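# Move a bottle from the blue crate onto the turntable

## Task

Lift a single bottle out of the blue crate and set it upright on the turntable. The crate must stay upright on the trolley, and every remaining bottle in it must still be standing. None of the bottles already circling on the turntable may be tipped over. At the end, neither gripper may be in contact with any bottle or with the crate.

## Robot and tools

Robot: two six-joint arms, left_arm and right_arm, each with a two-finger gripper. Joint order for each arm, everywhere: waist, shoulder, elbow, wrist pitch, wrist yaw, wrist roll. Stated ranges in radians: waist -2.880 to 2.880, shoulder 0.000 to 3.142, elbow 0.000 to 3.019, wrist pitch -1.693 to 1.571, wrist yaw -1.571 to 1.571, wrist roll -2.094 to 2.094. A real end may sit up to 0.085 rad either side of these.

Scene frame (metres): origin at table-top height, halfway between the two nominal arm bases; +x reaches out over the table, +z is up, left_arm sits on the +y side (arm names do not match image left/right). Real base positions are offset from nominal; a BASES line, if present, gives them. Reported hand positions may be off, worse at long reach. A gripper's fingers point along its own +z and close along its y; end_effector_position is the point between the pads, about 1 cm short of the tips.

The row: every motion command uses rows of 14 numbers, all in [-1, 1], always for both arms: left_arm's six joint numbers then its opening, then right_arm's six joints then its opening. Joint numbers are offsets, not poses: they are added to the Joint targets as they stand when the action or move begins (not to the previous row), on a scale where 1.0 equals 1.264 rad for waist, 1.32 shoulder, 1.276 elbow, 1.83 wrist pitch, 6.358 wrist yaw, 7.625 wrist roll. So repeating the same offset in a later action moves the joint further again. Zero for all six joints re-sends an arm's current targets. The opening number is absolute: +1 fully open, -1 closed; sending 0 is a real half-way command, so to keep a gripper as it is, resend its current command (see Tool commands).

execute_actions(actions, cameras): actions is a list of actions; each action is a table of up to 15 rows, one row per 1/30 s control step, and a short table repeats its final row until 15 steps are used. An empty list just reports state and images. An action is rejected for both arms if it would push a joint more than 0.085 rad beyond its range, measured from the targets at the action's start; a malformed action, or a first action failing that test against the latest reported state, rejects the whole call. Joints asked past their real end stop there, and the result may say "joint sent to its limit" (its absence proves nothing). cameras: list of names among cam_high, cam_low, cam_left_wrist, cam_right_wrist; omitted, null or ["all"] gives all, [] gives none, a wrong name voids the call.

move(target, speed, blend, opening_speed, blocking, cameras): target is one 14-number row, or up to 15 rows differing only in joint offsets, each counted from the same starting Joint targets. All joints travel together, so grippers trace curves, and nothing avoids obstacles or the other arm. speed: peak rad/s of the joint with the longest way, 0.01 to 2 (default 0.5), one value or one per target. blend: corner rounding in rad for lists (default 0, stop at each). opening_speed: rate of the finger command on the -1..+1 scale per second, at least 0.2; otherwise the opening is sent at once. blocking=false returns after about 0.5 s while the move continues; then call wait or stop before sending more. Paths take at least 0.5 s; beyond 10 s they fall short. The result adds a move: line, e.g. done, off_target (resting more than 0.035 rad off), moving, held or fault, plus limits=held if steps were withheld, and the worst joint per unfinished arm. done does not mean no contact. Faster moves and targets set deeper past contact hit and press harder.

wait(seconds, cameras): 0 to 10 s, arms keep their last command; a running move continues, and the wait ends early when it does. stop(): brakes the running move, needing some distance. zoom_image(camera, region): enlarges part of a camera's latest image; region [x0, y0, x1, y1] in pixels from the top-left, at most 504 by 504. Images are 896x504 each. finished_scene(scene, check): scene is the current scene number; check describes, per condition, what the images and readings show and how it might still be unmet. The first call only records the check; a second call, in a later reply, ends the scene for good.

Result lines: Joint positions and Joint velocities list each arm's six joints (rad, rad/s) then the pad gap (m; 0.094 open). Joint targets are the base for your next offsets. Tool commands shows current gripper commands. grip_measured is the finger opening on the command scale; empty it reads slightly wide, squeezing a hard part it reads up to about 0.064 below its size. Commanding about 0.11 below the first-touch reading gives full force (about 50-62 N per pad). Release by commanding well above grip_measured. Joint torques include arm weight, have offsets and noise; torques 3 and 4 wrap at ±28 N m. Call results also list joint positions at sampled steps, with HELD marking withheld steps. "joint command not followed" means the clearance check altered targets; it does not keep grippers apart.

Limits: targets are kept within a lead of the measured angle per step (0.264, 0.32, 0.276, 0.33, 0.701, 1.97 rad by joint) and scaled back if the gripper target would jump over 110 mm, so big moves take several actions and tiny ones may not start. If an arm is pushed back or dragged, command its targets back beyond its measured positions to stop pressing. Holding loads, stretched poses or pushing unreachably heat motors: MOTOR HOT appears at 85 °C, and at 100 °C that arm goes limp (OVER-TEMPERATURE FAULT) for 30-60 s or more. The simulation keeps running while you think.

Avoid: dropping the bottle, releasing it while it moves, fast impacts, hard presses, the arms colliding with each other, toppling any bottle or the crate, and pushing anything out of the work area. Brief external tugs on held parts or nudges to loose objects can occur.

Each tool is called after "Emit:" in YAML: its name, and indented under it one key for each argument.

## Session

Emit:
execute_actions:
  actions: []

Scene clock: 0.00 s.
left_arm: end_effector_position=(+0.0216, +0.1621, +0.1444) grip_measured=+1.000 end_effector_quat_wxyz=(-0.015, -0.401, +0.915, +0.051) | right_arm: end_effector_position=(+0.5912, -0.2308, +0.3851) grip_measured=+1.000 end_effector_quat_wxyz=(+0.513, +0.534, +0.671, +0.040)
Joint names: [waist, shoulder, elbow, wrist pitch, wrist yaw, wrist roll]
Joint positions: left_arm=[-1.211 0.912 0.694 -1.453 0.036 -2.039 0.094] | right_arm=[0.154 1.41 1.397 -0.625 0.66 1.177 0.094]
Joint velocities: left_arm=[0.005 -0.005 -0.012 -0.012 -0.007 -0.022 0] | right_arm=[0.005 -0.015 -0.012 -0.007 0.066 -0.007 0]
Joint torques (N m): no reading
Motor temperatures (°C): left_arm=[33 31 41 23 25 25 26] | right_arm=[27 27 33 29 24 26 23]
Heat: left arm: hottest elbow 41 °C; right arm: hottest elbow 33 °C.
Joint targets: left_arm=[-1.211 0.911 0.719 -1.453 0.036 -2.039] | right_arm=[0.154 1.408 1.429 -0.621 0.660 1.177]
Tool commands: left_gripper/opening=+1.0 right_gripper/opening=+1.0

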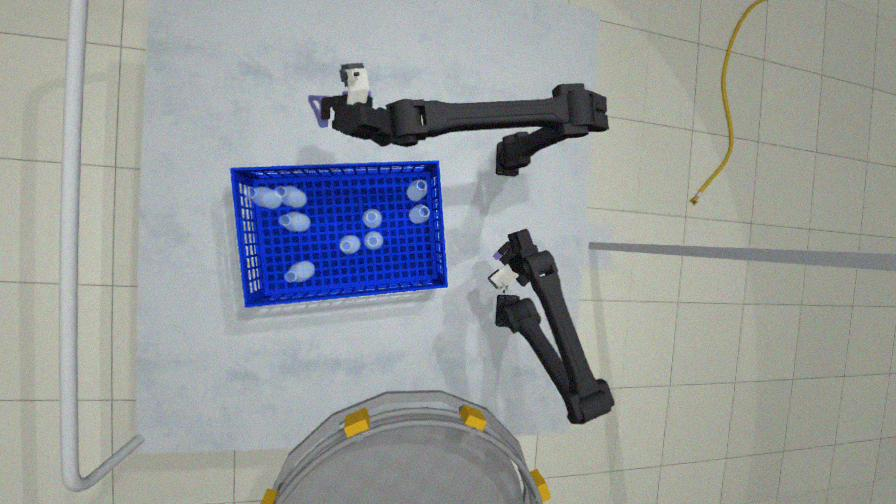

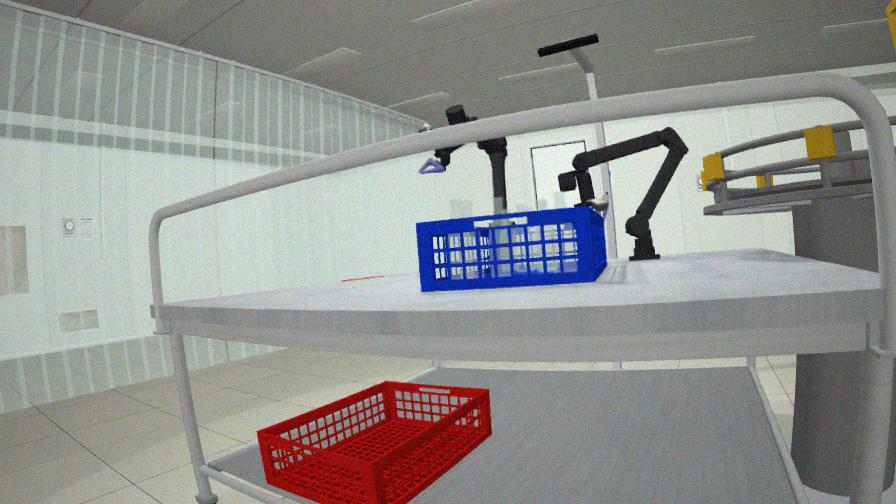

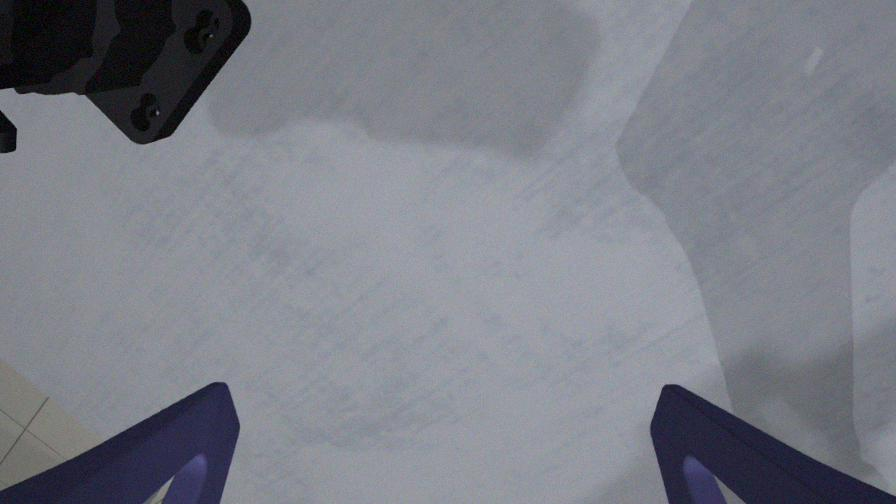

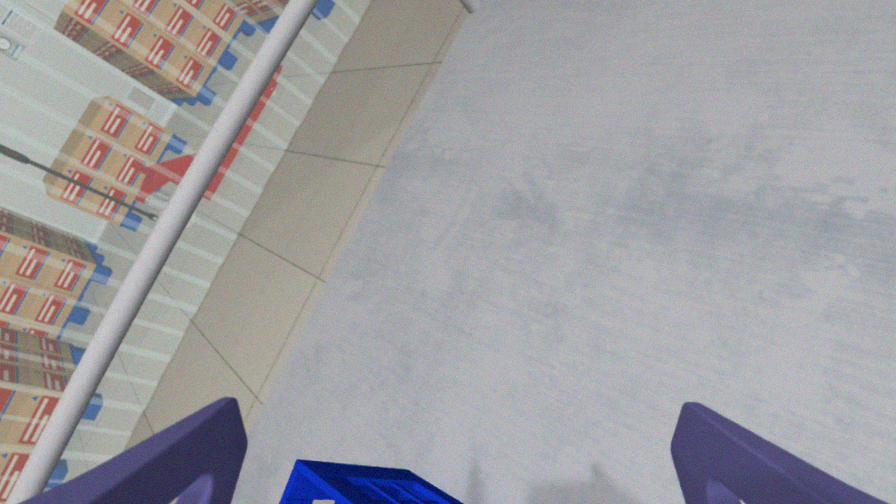

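Emit:
zoom_image:
  camera: "cam_high"
  region: [225, 155, 455, 315]

Emit:
zoom_image:
  camera: "cam_low"
  region: [400, 90, 720, 310]

Scaled by 2.191 from the camera's 896x504 image, which has a finer 1280x720 frame.

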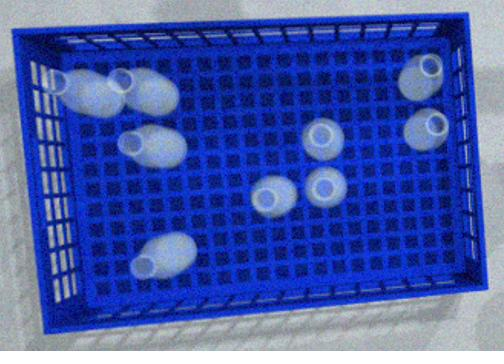

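Scaled by 1.575 from the camera's 896x504 image, which has a finer 1280x720 frame.

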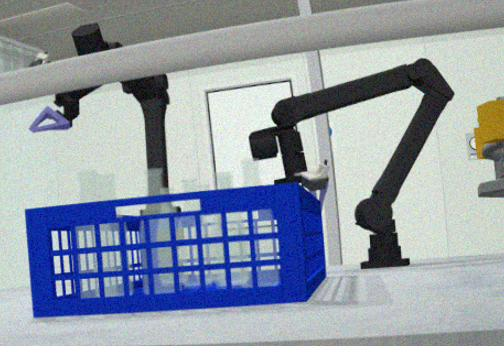

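Emit:
move:
  target:
    - [0.8157,0.2189,0.7688,-0.0257,-0.00566,0.2674,0.5,-0.201,-0.121,1.0,-0.371,-0.1038,-0.1544,1.0]
    - [0.8157,0.6114,0.8237,0.2295,-0.00566,0.2674,0.5,-0.201,-0.121,1.0,-0.371,-0.1038,-0.1544,1.0]
  speed: [0.8, 0.5]
  blend: [0.15, 0]

Scene clock: 41.40 s.
left_arm: end_effector_position=(+0.5992, +0.2206, +0.2750) grip_measured=+0.502 end_effector_quat_wxyz=(+0.252, +0.087, +0.963, -0.027) | right_arm: end_effector_position=(+0.2558, -0.2436, +0.9282) grip_measured=+1.000 end_effector_quat_wxyz=(+0.760, +0.026, +0.649, -0.019)
Joint names: [waist, shoulder, elbow, wrist pitch, wrist yaw, wrist roll]
Joint positions: left_arm=[-0.187 1.727 1.714 -1.045 0.003 -0.011 0.071] | right_arm=[-0.084 1.245 2.695 -1.295 0.001 0.015 0.094]
Joint velocities: left_arm=[-0.005 -0.005 0.007 0.002 -0.081 -0.037 0.001] | right_arm=[-0.005 -0.015 0.007 -0.002 0.081 0.007 0]
Joint torques (N m): left_arm=[-1.32 -17.08 12.38 1.76 -0.12 0.01] | right_arm=[-1.9 0.32 3.93 1.43 -0.24 -0.02]
Motor temperatures (°C): left_arm=[33 31 49 23 25 25 25] | right_arm=[27 27 43 28 24 26 23]
Heat: left arm: hottest elbow 49 °C; right arm: hottest elbow 43 °C.
Joint targets: left_arm=[-0.180 1.718 1.770 -1.033 0.000 0.000] | right_arm=[-0.100 1.249 2.705 -1.300 -0.001 0.000]
move: off_target (left_arm); left_arm: the elbow is farthest, 0.056 rad from its target

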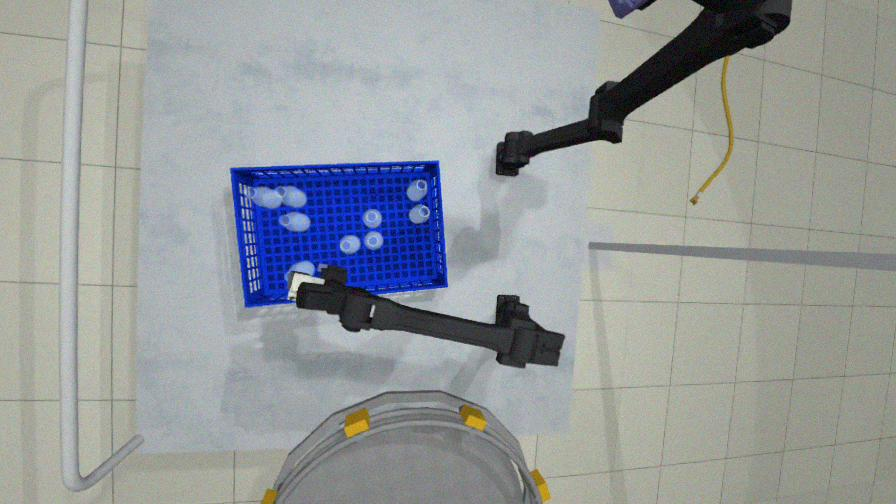

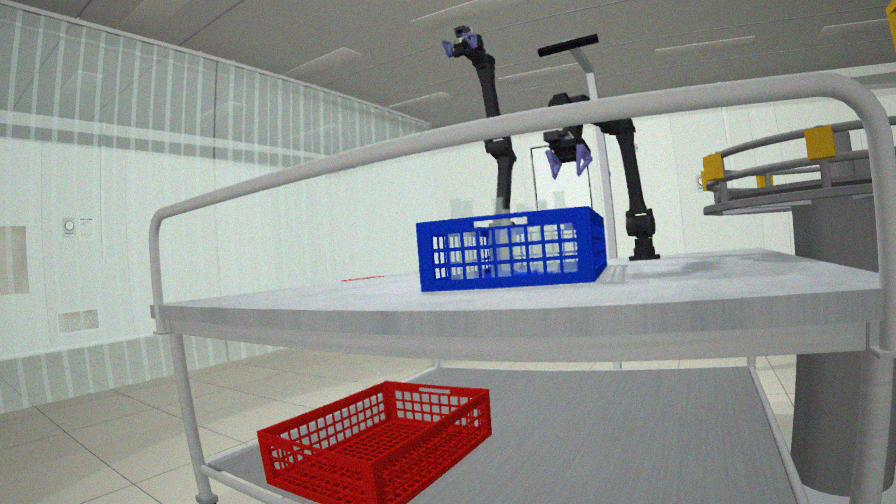

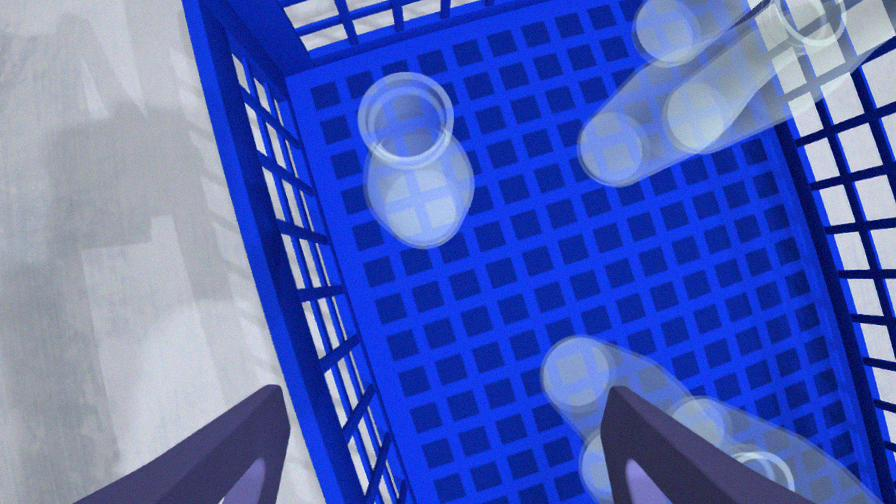

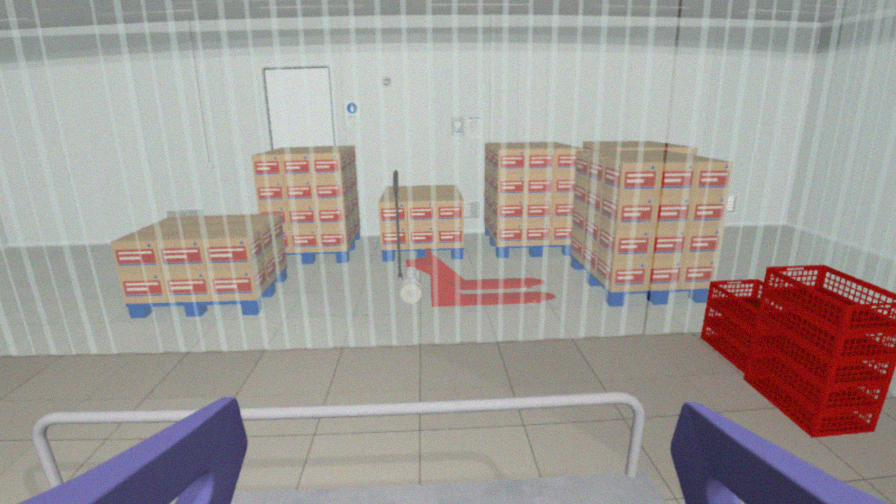

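Emit:
zoom_image:
  camera: "cam_left_wrist"
  region: [330, 40, 510, 270]

Scaled by 2.191 from the camera's 896x504 image, which has a finer 1280x720 frame.

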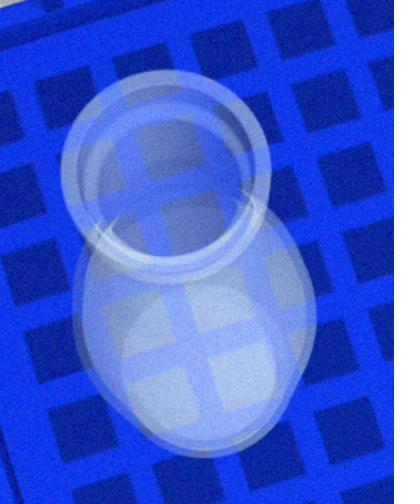

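Emit:
move:
  target: [0.0163,0.1058,0.0212,0.0923,0,0,0.5,0,0,0,0,0,0,1]
  speed: 0.3
  cameras: ["cam_left_wrist"]

Scene clock: 89.93 s.
left_arm: end_effector_position=(+0.6587, +0.2254, +0.2211) grip_measured=+0.502 end_effector_quat_wxyz=(+0.282, +0.076, +0.956, -0.026) | right_arm: end_effector_position=(+0.2558, -0.2436, +0.9282) grip_measured=+1.000 end_effector_quat_wxyz=(+0.760, +0.026, +0.649, -0.020)
Joint names: [waist, shoulder, elbow, wrist pitch, wrist yaw, wrist roll]
Joint positions: left_arm=[-0.165 1.862 1.741 -0.877 0.003 -0.01 0.071] | right_arm=[-0.084 1.245 2.695 -1.295 0.001 0.014 0.094]
Joint velocities: left_arm=[-0.005 0.005 0.002 -0.007 -0.037 0.066 0] | right_arm=[-0.015 0.005 -0.002 -0.002 -0.007 0.037 0]
Joint torques (N m): left_arm=[-1.08 -19.08 12.64 1.89 -0.12 -0.04] | right_arm=[-1.9 0.26 3.95 1.43 -0.24 -0.02]
Motor temperatures (°C): left_arm=[33 33 56 23 25 25 25] | right_arm=[27 27 37 28 24 26 23]
Heat: left arm: hottest elbow 56 °C; right arm: hottest elbow 37 °C.
Joint targets: left_arm=[-0.159 1.858 1.797 -0.864 0.000 0.000] | right_arm=[-0.100 1.249 2.705 -1.300 -0.001 0.000]
move: off_target (left_arm); left_arm: the elbow is farthest, 0.056 rad from its target
Images, in order (width x height): cam_left_wrist 896x504.

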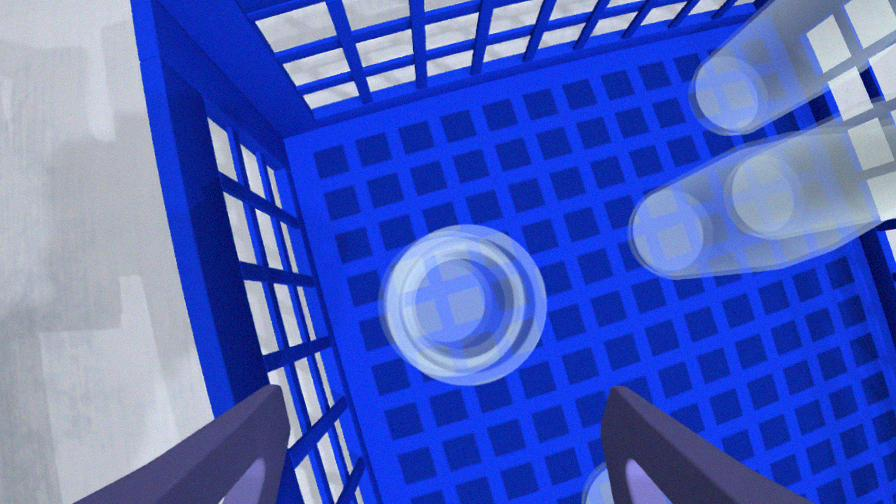

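Emit:
zoom_image:
  camera: "cam_left_wrist"
  region: [350, 200, 580, 400]

Scaled by 2.191 from the camera's 896x504 image, which has a finer 1280x720 frame.

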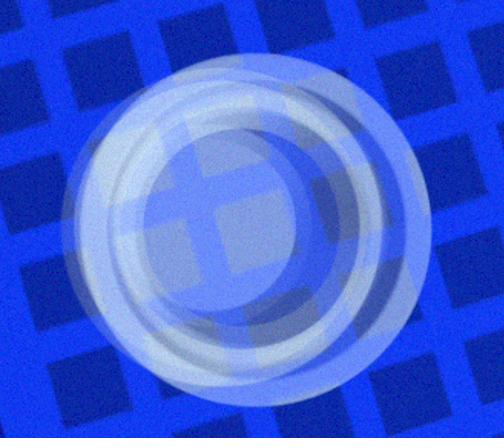

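Emit:
zoom_image:
  camera: "cam_left_wrist"
  region: [370, 215, 460, 305]

Emit:
zoom_image:
  camera: "cam_left_wrist"
  region: [460, 215, 550, 305]

Emit:
zoom_image:
  camera: "cam_left_wrist"
  region: [370, 305, 460, 395]

Emit:
zoom_image:
  camera: "cam_left_wrist"
  region: [460, 305, 550, 395]

Scaled by 5.600 from the camera's 896x504 image, which has a finer 1280x720 frame.

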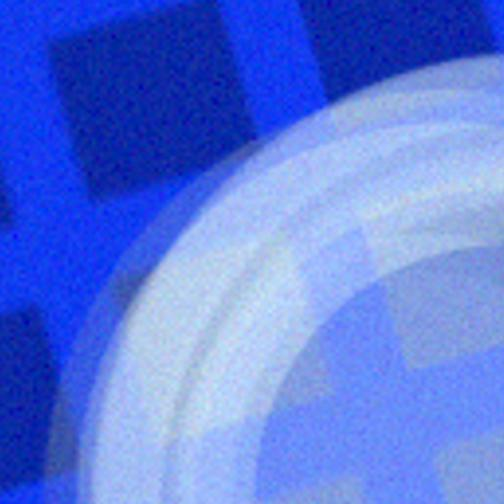

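Scaled by 5.600 from the camera's 896x504 image, which has a finer 1280x720 frame.

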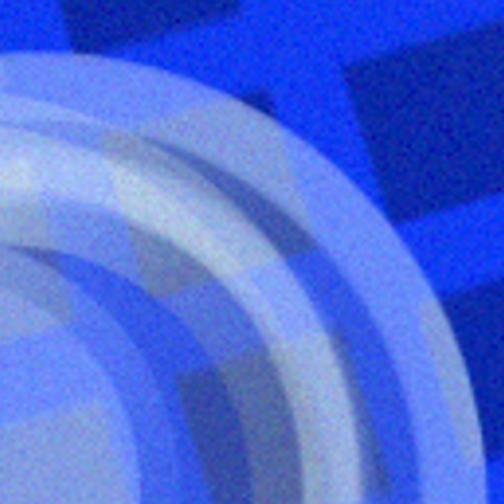

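Scaled by 5.600 from the camera's 896x504 image, which has a finer 1280x720 frame.

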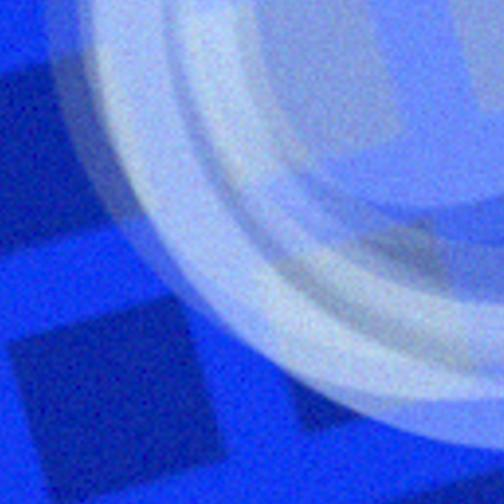

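Scaled by 5.600 from the camera's 896x504 image, which has a finer 1280x720 frame.

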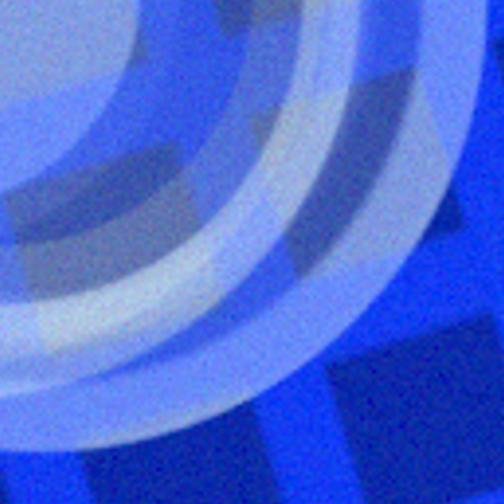

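Emit:
move:
  target: [-0.0139,0.0705,0.0274,0.0311,0,0,0.5,0,0,0,0,0,0,1]
  speed: 0.15
  cameras: ["cam_left_wrist", "cam_low"]

Scene clock: 142.53 s.
left_arm: end_effector_position=(+0.6848, +0.2176, +0.1878) grip_measured=+0.502 end_effector_quat_wxyz=(+0.285, +0.078, +0.955, -0.027) | right_arm: end_effector_position=(+0.2558, -0.2436, +0.9282) grip_measured=+1.000 end_effector_quat_wxyz=(+0.760, +0.026, +0.649, -0.020)
Joint names: [waist, shoulder, elbow, wrist pitch, wrist yaw, wrist roll]
Joint positions: left_arm=[-0.169 1.946 1.775 -0.82 0.003 -0.01 0.071] | right_arm=[-0.084 1.245 2.695 -1.295 0.001 0.014 0.094]
Joint velocities: left_arm=[-0.005 -0.005 -0.007 -0.002 0.081 0.007 0.001] | right_arm=[-0.005 -0.005 -0.007 0.027 -0.022 -0.037 0]
Joint torques (N m): left_arm=[-2.14 -19.55 12.59 1.88 -0.11 0.01] | right_arm=[-1.9 0.32 3.93 1.46 -0.24 -0.02]
Motor temperatures (°C): left_arm=[33 35 56 23 25 25 25] | right_arm=[26 26 35 28 24 26 23]
Heat: left arm: hottest elbow 56 °C; right arm: hottest elbow 35 °C.
Joint targets: left_arm=[-0.177 1.951 1.832 -0.807 0.000 0.000] | right_arm=[-0.100 1.249 2.705 -1.300 0.000 0.000]
move: off_target (left_arm); left_arm: the elbow is farthest, 0.056 rad from its target
Images, in order (width x height): cam_low 896x504, cam_left_wrist 896x504.

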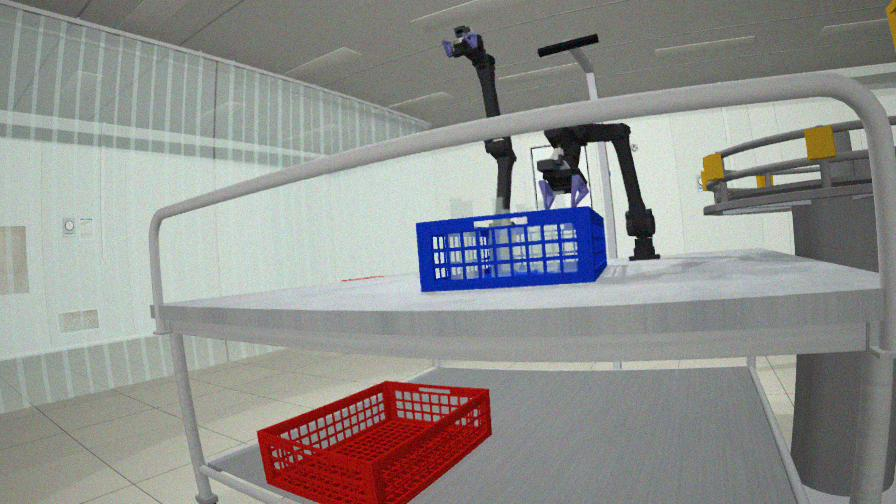

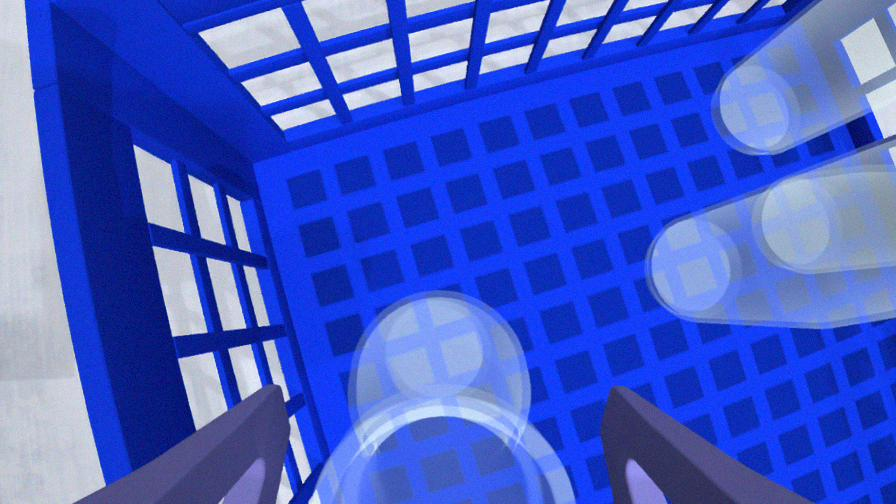

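Emit:
zoom_image:
  camera: "cam_low"
  region: [500, 130, 640, 300]

Emit:
zoom_image:
  camera: "cam_left_wrist"
  region: [260, 260, 640, 504]

Scaled by 2.965 from the camera's 896x504 image, which has a finer 1280x720 frame.

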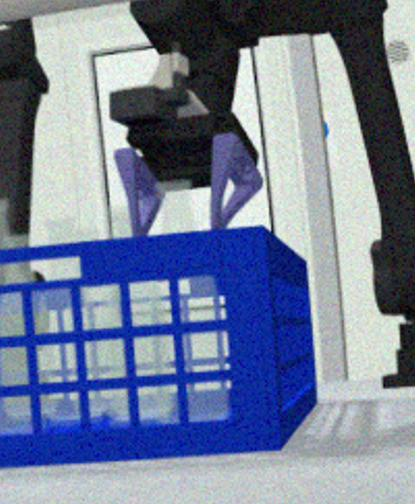

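Scaled by 1.326 from the camera's 896x504 image, which has a finer 1280x720 frame.

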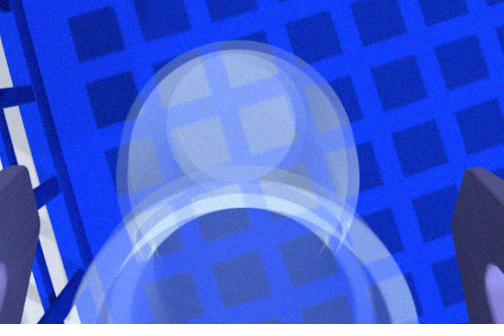

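Emit:
zoom_image:
  camera: "cam_low"
  region: [525, 160, 605, 230]

Scaled by 6.300 from the camera's 896x504 image, which has a finer 1280x720 frame.

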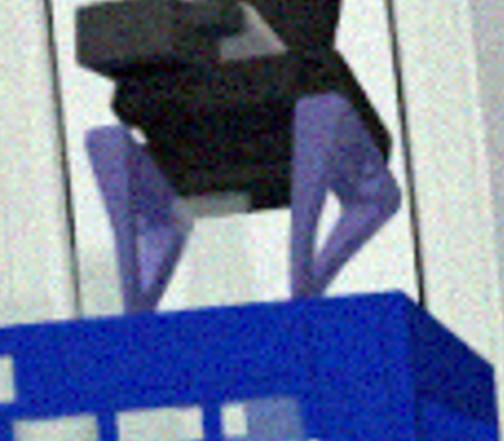

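Emit:
move:
  target: [0,0.0076,0.0478,-0.0423,0,0,0.5,0,0,0,0,0,0,1]
  speed: 0.12
  cameras: ["cam_left_wrist", "cam_low"]

Emit:
zoom_image:
  camera: "cam_low"
  region: [525, 160, 605, 230]

Scene clock: 190.03 s.
left_arm: end_effector_position=(+0.6885, +0.2167, +0.2111) grip_measured=+0.502 end_effector_quat_wxyz=(+0.286, +0.078, +0.955, -0.028) | right_arm: end_effector_position=(+0.2558, -0.2436, +0.9282) grip_measured=+1.000 end_effector_quat_wxyz=(+0.760, +0.026, +0.649, -0.020)
Joint names: [waist, shoulder, elbow, wrist pitch, wrist yaw, wrist roll]
Joint positions: left_arm=[-0.17 1.946 1.836 -0.878 0.003 -0.01 0.071] | right_arm=[-0.084 1.245 2.695 -1.295 0.001 0.014 0.094]
Joint velocities: left_arm=[0.005 -0.005 0.017 0.007 -0.051 0.066 -0.001] | right_arm=[-0.015 -0.015 -0.007 -0.007 0.066 -0.007 0]
Joint torques (N m): left_arm=[-2.43 -18.61 12.68 1.18 -0.17 -0.03] | right_arm=[-1.9 0.26 3.95 1.44 -0.24 -0.02]
Motor temperatures (°C): left_arm=[33 36 60 23 25 25 24] | right_arm=[26 26 34 28 24 26 23]
Heat: left arm: hottest elbow 60 °C; right arm: hottest elbow 34 °C.
Joint targets: left_arm=[-0.177 1.961 1.893 -0.884 0.000 0.000] | right_arm=[-0.100 1.249 2.705 -1.300 0.000 0.000]
move: off_target (left_arm); left_arm: the elbow is farthest, 0.057 rad from its target
Images, in order (width x height): cam_low 896x504, cam_left_wrist 896x504.

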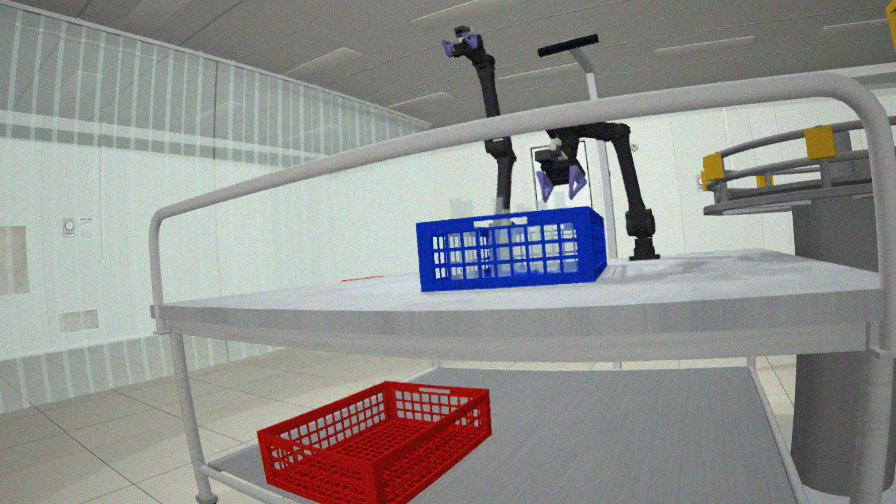

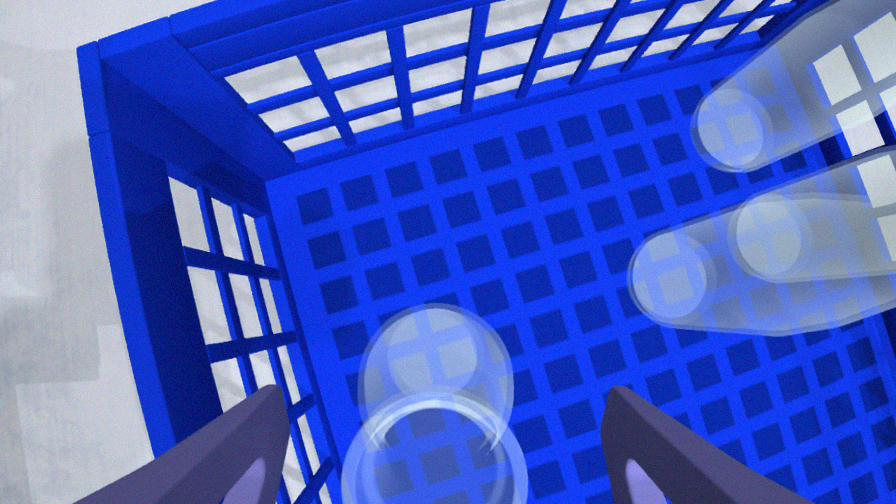

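Scaled by 6.300 from the camera's 896x504 image, which has a finer 1280x720 frame.

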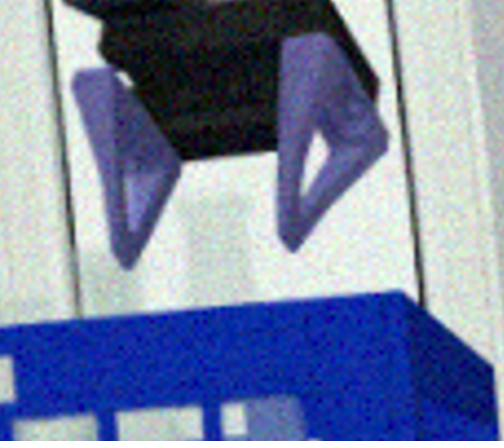

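Emit:
move:
  target: [0,0.0106,0,0.003,0,0,0.5,0,0,0,0,0,0,1]
  speed: 0.1
  cameras: ["cam_left_wrist"]

Scene clock: 228.53 s.
left_arm: end_effector_position=(+0.6895, +0.2165, +0.2001) grip_measured=+0.502 end_effector_quat_wxyz=(+0.279, +0.078, +0.957, -0.027) | right_arm: end_effector_position=(+0.2558, -0.2436, +0.9282) grip_measured=+1.000 end_effector_quat_wxyz=(+0.760, +0.026, +0.649, -0.020)
Joint names: [waist, shoulder, elbow, wrist pitch, wrist yaw, wrist roll]
Joint positions: left_arm=[-0.17 1.961 1.836 -0.878 0.003 -0.01 0.071] | right_arm=[-0.084 1.245 2.695 -1.295 0.001 0.014 0.094]
Joint velocities: left_arm=[-0.005 -0.015 -0.002 -0.002 -0.007 -0.037 0.001] | right_arm=[0.005 -0.005 0.012 0.002 0.022 0.022 0]
Joint torques (N m): left_arm=[-2.2 -19.37 12.52 1.22 -0.14 -0.05] | right_arm=[-1.96 0.26 3.92 1.42 -0.24 -0.02]
Motor temperatures (°C): left_arm=[32 36 59 23 25 25 24] | right_arm=[26 26 34 28 24 26 23]
Heat: left arm: hottest elbow 59 °C; right arm: hottest elbow 34 °C.
Joint targets: left_arm=[-0.177 1.975 1.893 -0.879 0.000 0.000] | right_arm=[-0.100 1.249 2.705 -1.300 0.000 0.000]
move: off_target (left_arm); left_arm: the elbow is farthest, 0.057 rad from its target
Images, in order (width x height): cam_left_wrist 896x504.

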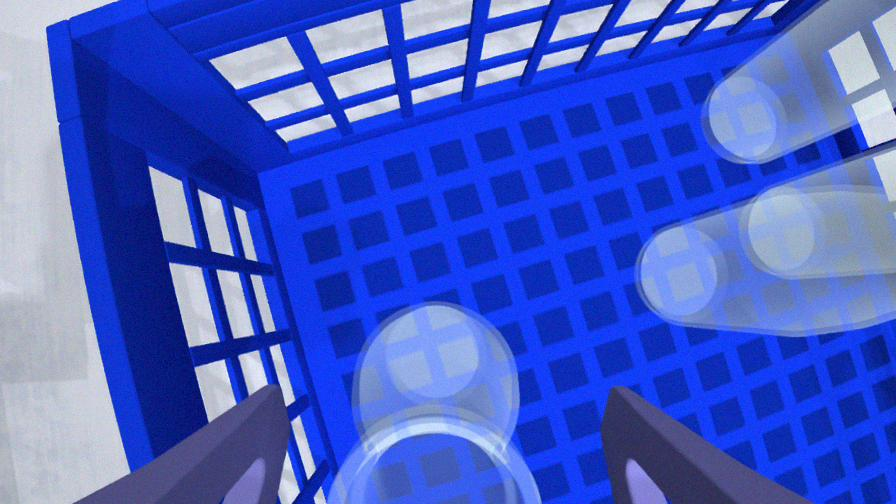

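Emit:
move:
  target: [0,0,0,0,0,0,-0.2,0,0,0,0,0,0,1]
  opening_speed: 0.8
  cameras: ["cam_left_wrist"]

Scene clock: 235.63 s.
left_arm: end_effector_position=(+0.6895, +0.2165, +0.2001) grip_measured=-0.198 end_effector_quat_wxyz=(+0.279, +0.078, +0.957, -0.027) | right_arm: end_effector_position=(+0.2558, -0.2436, +0.9282) grip_measured=+1.000 end_effector_quat_wxyz=(+0.760, +0.026, +0.649, -0.020)
Joint names: [waist, shoulder, elbow, wrist pitch, wrist yaw, wrist roll]
Joint positions: left_arm=[-0.17 1.961 1.836 -0.878 0.003 -0.01 0.038] | right_arm=[-0.084 1.245 2.695 -1.295 0.001 0.014 0.094]
Joint velocities: left_arm=[0.005 -0.005 0.017 0.007 -0.037 -0.081 0] | right_arm=[-0.015 -0.005 -0.007 -0.007 -0.051 -0.066 0]
Joint torques (N m): left_arm=[-2.26 -19.31 12.62 1.33 -0.13 -0.05] | right_arm=[-1.9 0.26 3.92 1.43 -0.24 -0.02]
Motor temperatures (°C): left_arm=[32 37 59 23 25 25 24] | right_arm=[26 26 34 28 24 26 23]
Heat: left arm: hottest elbow 59 °C; right arm: hottest elbow 34 °C.
Joint targets: left_arm=[-0.177 1.975 1.893 -0.879 0.000 0.000] | right_arm=[-0.100 1.249 2.705 -1.300 0.000 0.000]
move: off_target (left_arm); left_arm: the elbow is farthest, 0.057 rad from its target
Images, in order (width x height): cam_left_wrist 896x504.

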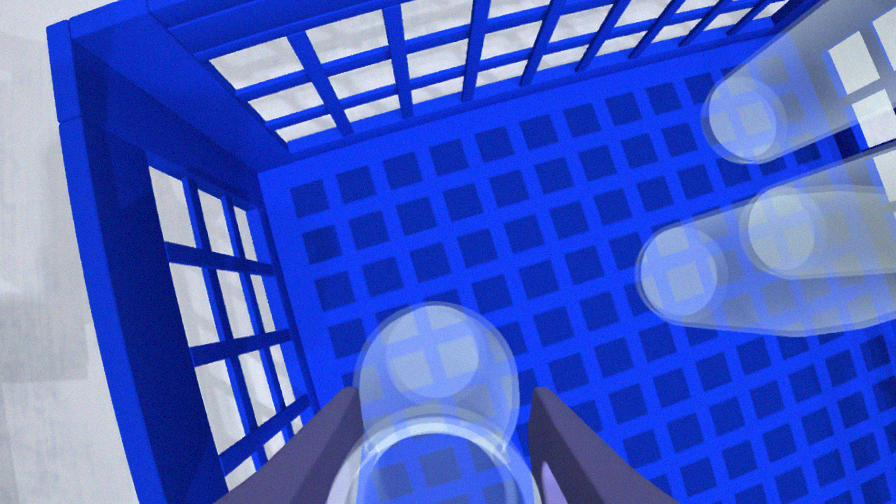

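Emit:
move:
  target: [0,0,0,0,0,0,-0.34,0,0,0,0,0,0,1]
  opening_speed: 0.25
  cameras: ["cam_left_wrist"]

Scene clock: 238.80 s.
left_arm: end_effector_position=(+0.6896, +0.2168, +0.2001) grip_measured=-0.335 end_effector_quat_wxyz=(+0.279, +0.079, +0.957, -0.026) | right_arm: end_effector_position=(+0.2558, -0.2436, +0.9282) grip_measured=+1.000 end_effector_quat_wxyz=(+0.760, +0.026, +0.649, -0.020)
Joint names: [waist, shoulder, elbow, wrist pitch, wrist yaw, wrist roll]
Joint positions: left_arm=[-0.17 1.961 1.836 -0.878 0.001 -0.008 0.031] | right_arm=[-0.084 1.245 2.695 -1.295 0.001 0.014 0.094]
Joint velocities: left_arm=[-0.005 0.005 0.007 -0.002 0.037 0.022 -0.001] | right_arm=[0.005 -0.005 -0.002 -0.017 -0.037 -0.081 0]
Joint torques (N m): left_arm=[-1.85 -19.31 12.56 1.31 -0.06 -0.04] | right_arm=[-1.9 0.32 3.93 1.43 -0.24 -0.02]
Motor temperatures (°C): left_arm=[32 37 59 23 25 25 24] | right_arm=[26 26 34 28 24 26 23]
Heat: left arm: hottest elbow 59 °C; right arm: hottest elbow 34 °C.
Joint targets: left_arm=[-0.177 1.975 1.893 -0.879 0.000 0.000] | right_arm=[-0.100 1.249 2.705 -1.300 0.000 0.000]
move: off_target (left_arm); left_arm: the elbow is farthest, 0.057 rad from its target
Images, in order (width x height): cam_left_wrist 896x504.

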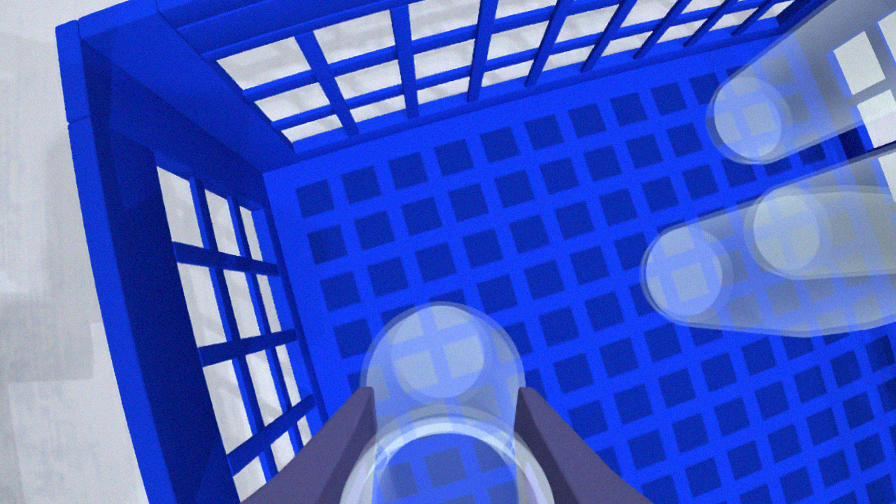

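Emit:
move:
  target: [0,0,0,0,0,0,-0.5,0,0,0,0,0,0,1]
  opening_speed: 0.3
  cameras: ["cam_left_wrist"]

Scene clock: 242.30 s.
left_arm: end_effector_position=(+0.6896, +0.2169, +0.2001) grip_measured=-0.376 end_effector_quat_wxyz=(+0.279, +0.080, +0.957, -0.025) | right_arm: end_effector_position=(+0.2558, -0.2436, +0.9282) grip_measured=+1.000 end_effector_quat_wxyz=(+0.760, +0.026, +0.649, -0.020)
Joint names: [waist, shoulder, elbow, wrist pitch, wrist yaw, wrist roll]
Joint positions: left_arm=[-0.17 1.961 1.836 -0.878 0.001 -0.006 0.029] | right_arm=[-0.084 1.245 2.695 -1.295 0.001 0.014 0.094]
Joint velocities: left_arm=[0.005 -0.015 -0.007 0.007 0.007 0.022 0] | right_arm=[-0.005 -0.005 -0.002 -0.007 -0.11 -0.037 0]
Joint torques (N m): left_arm=[-2.26 -19.25 12.59 1.39 -0.1 -0.04] | right_arm=[-1.9 0.26 3.92 1.46 -0.24 -0.02]
Motor temperatures (°C): left_arm=[32 37 59 23 25 25 24] | right_arm=[26 26 34 28 24 26 23]
Heat: left arm: hottest elbow 59 °C; right arm: hottest elbow 34 °C.
Joint targets: left_arm=[-0.177 1.975 1.893 -0.879 0.000 0.000] | right_arm=[-0.100 1.249 2.705 -1.300 0.000 0.000]
move: off_target (left_arm); left_arm: the elbow is farthest, 0.057 rad from its target
Images, in order (width x height): cam_left_wrist 896x504.

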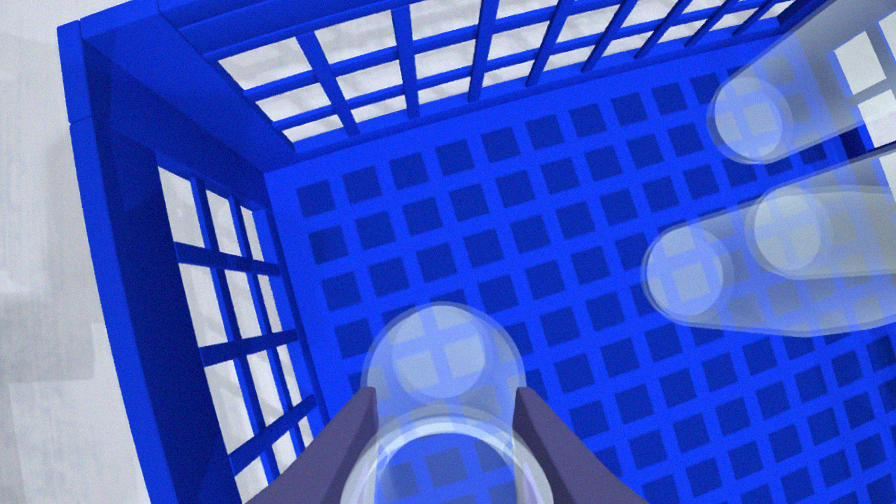

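Emit:
move:
  target:
    - [0,-0.0318,0.1230,-0.0852,0,0,-0.5,0,0,0,0,0,0,1]
    - [0,-0.0205,0.2680,-0.1754,0,0,-0.5,0,0,0,0,0,0,1]
    - [0,-0.0189,0.3758,-0.2503,0,0,-0.5,0,0,0,0,0,0,1]
  speed: [0.25, 0.35, 0.35]
  blend: [0.04, 0.04, 0]
  cameras: ["cam_left_wrist", "cam_low", "cam_high"]

Scene clock: 277.43 s.
left_arm: end_effector_position=(+0.6747, +0.2195, +0.3722) grip_measured=-0.376 end_effector_quat_wxyz=(+0.280, +0.080, +0.956, -0.025) | right_arm: end_effector_position=(+0.2558, -0.2436, +0.9282) grip_measured=+1.000 end_effector_quat_wxyz=(+0.760, +0.026, +0.649, -0.020)
Joint names: [waist, shoulder, elbow, wrist pitch, wrist yaw, wrist roll]
Joint positions: left_arm=[-0.17 1.97 2.306 -1.337 0.001 -0.006 0.029] | right_arm=[-0.084 1.245 2.695 -1.295 0.001 0.014 0.094]
Joint velocities: left_arm=[-0.005 -0.005 -0.002 -0.012 -0.007 0.037 -0.001] | right_arm=[-0.005 -0.005 -0.007 0.017 -0.022 -0.007 0]
Joint torques (N m): left_arm=[-2.43 -21.77 13.08 1.29 -0.07 -0.04] | right_arm=[-1.96 0.26 3.93 1.43 -0.24 -0.02]
Motor temperatures (°C): left_arm=[32 38 60 23 25 25 26] | right_arm=[26 26 34 28 24 26 23]
Heat: left arm: hottest elbow 60 °C; right arm: hottest elbow 34 °C.
Joint targets: left_arm=[-0.177 1.950 2.372 -1.337 0.000 0.000] | right_arm=[-0.100 1.249 2.705 -1.300 0.000 0.000]
move: off_target (left_arm); left_arm: the elbow is farthest, 0.066 rad from its target
Images, in order (width x height): cam_high 896x504, cam_low 896x504, cam_left_wrist 896x504.

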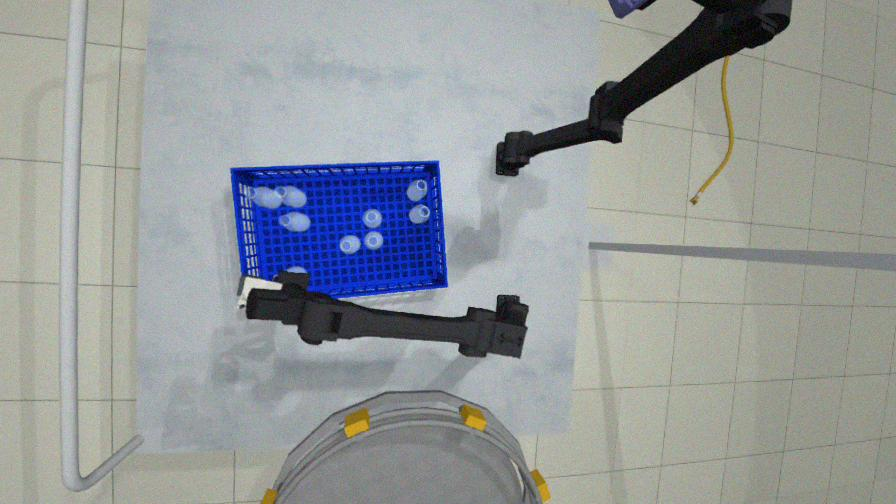

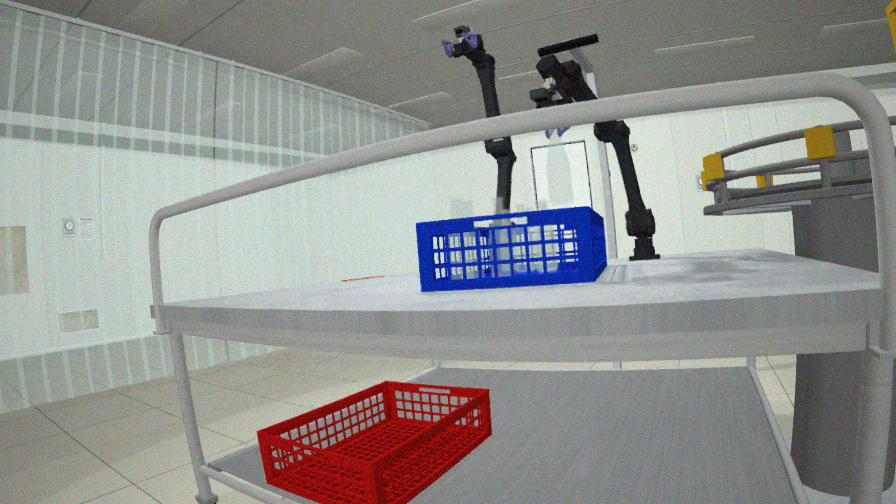

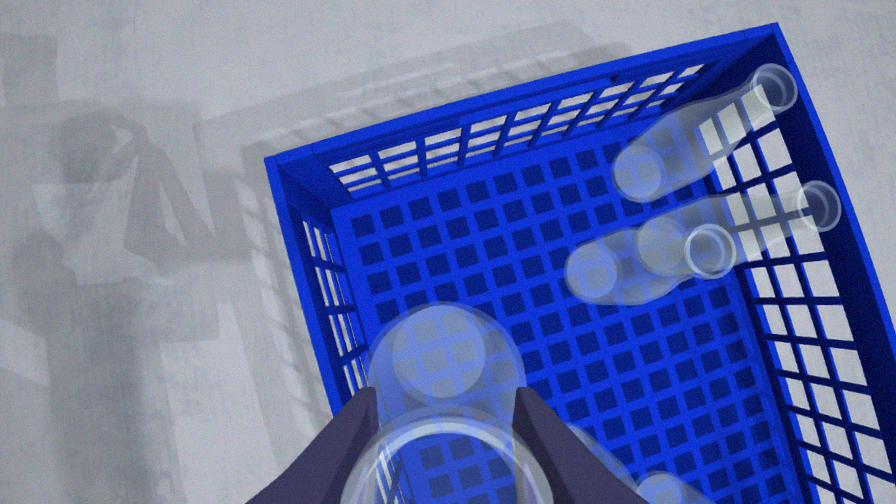

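Emit:
move:
  target:
    - [0.1796,-0.1848,-0.1113,-0.0754,0,0,-0.5,0,0,0,0,0,0,1]
    - [0.3774,-0.375,-0.1387,-0.1355,0,0,-0.5,0,0,0,0,0,0,1]
    - [0.8521,-0.375,-0.1387,-0.1355,0,0,-0.5,0,0,0,0,0,0,1]
  speed: [0.4, 0.45, 0.5]
  blend: [0.08, 0.05, 0]
  cameras: ["cam_left_wrist", "cam_low", "cam_high"]

Scene clock: 295.40 s.
left_arm: end_effector_position=(+0.2679, +0.7309, +0.5802) grip_measured=-0.376 end_effector_quat_wxyz=(+0.312, -0.411, +0.843, +0.150) | right_arm: end_effector_position=(+0.2558, -0.2436, +0.9282) grip_measured=+1.000 end_effector_quat_wxyz=(+0.760, +0.026, +0.649, -0.020)
Joint names: [waist, shoulder, elbow, wrist pitch, wrist yaw, wrist roll]
Joint positions: left_arm=[0.903 1.461 2.184 -1.587 -0.001 -0.006 0.029] | right_arm=[-0.084 1.245 2.695 -1.295 0.001 0.014 0.094]
Joint velocities: left_arm=[-0.005 -0.015 -0.002 -0.002 0.007 0.095 0] | right_arm=[-0.005 -0.005 0.007 0.027 -0.007 0.066 0]
Joint torques (N m): left_arm=[-2.2 -11.52 7.68 1.59 0.03 -0.07] | right_arm=[-1.96 0.32 3.92 1.43 -0.24 -0.02]
Motor temperatures (°C): left_arm=[32 39 64 23 25 25 27] | right_arm=[26 26 34 28 24 26 23]
Heat: left arm: hottest elbow 64 °C; right arm: hottest elbow 34 °C.
Joint targets: left_arm=[0.900 1.455 2.195 -1.585 0.000 0.000] | right_arm=[-0.100 1.249 2.705 -1.300 0.000 0.000]
move: done
Images, in order (width x height): cam_high 896x504, cam_low 896x504, cam_left_wrist 896x504.

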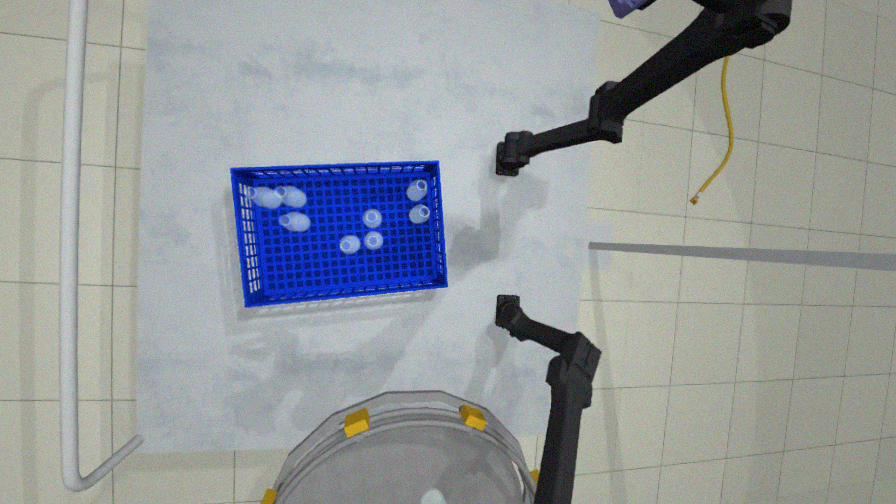

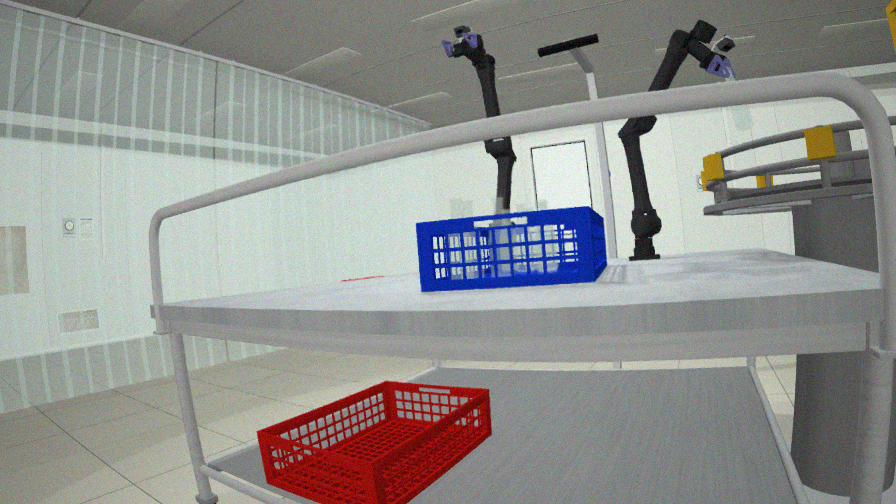

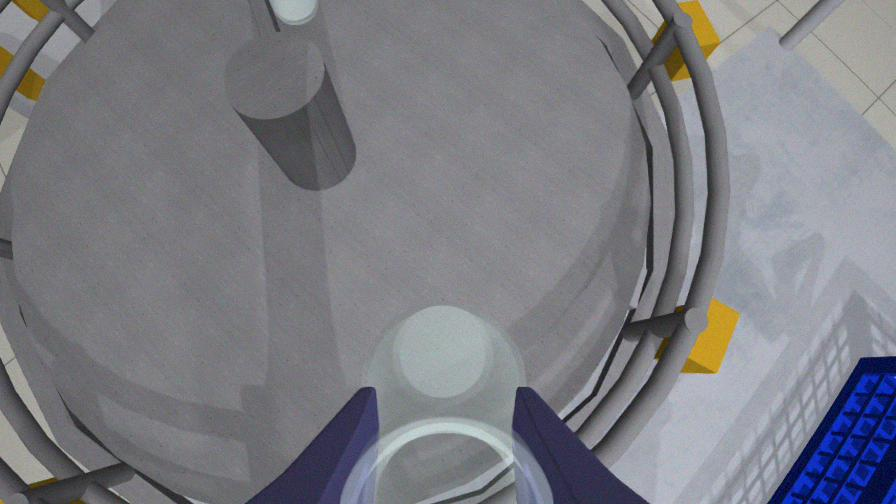

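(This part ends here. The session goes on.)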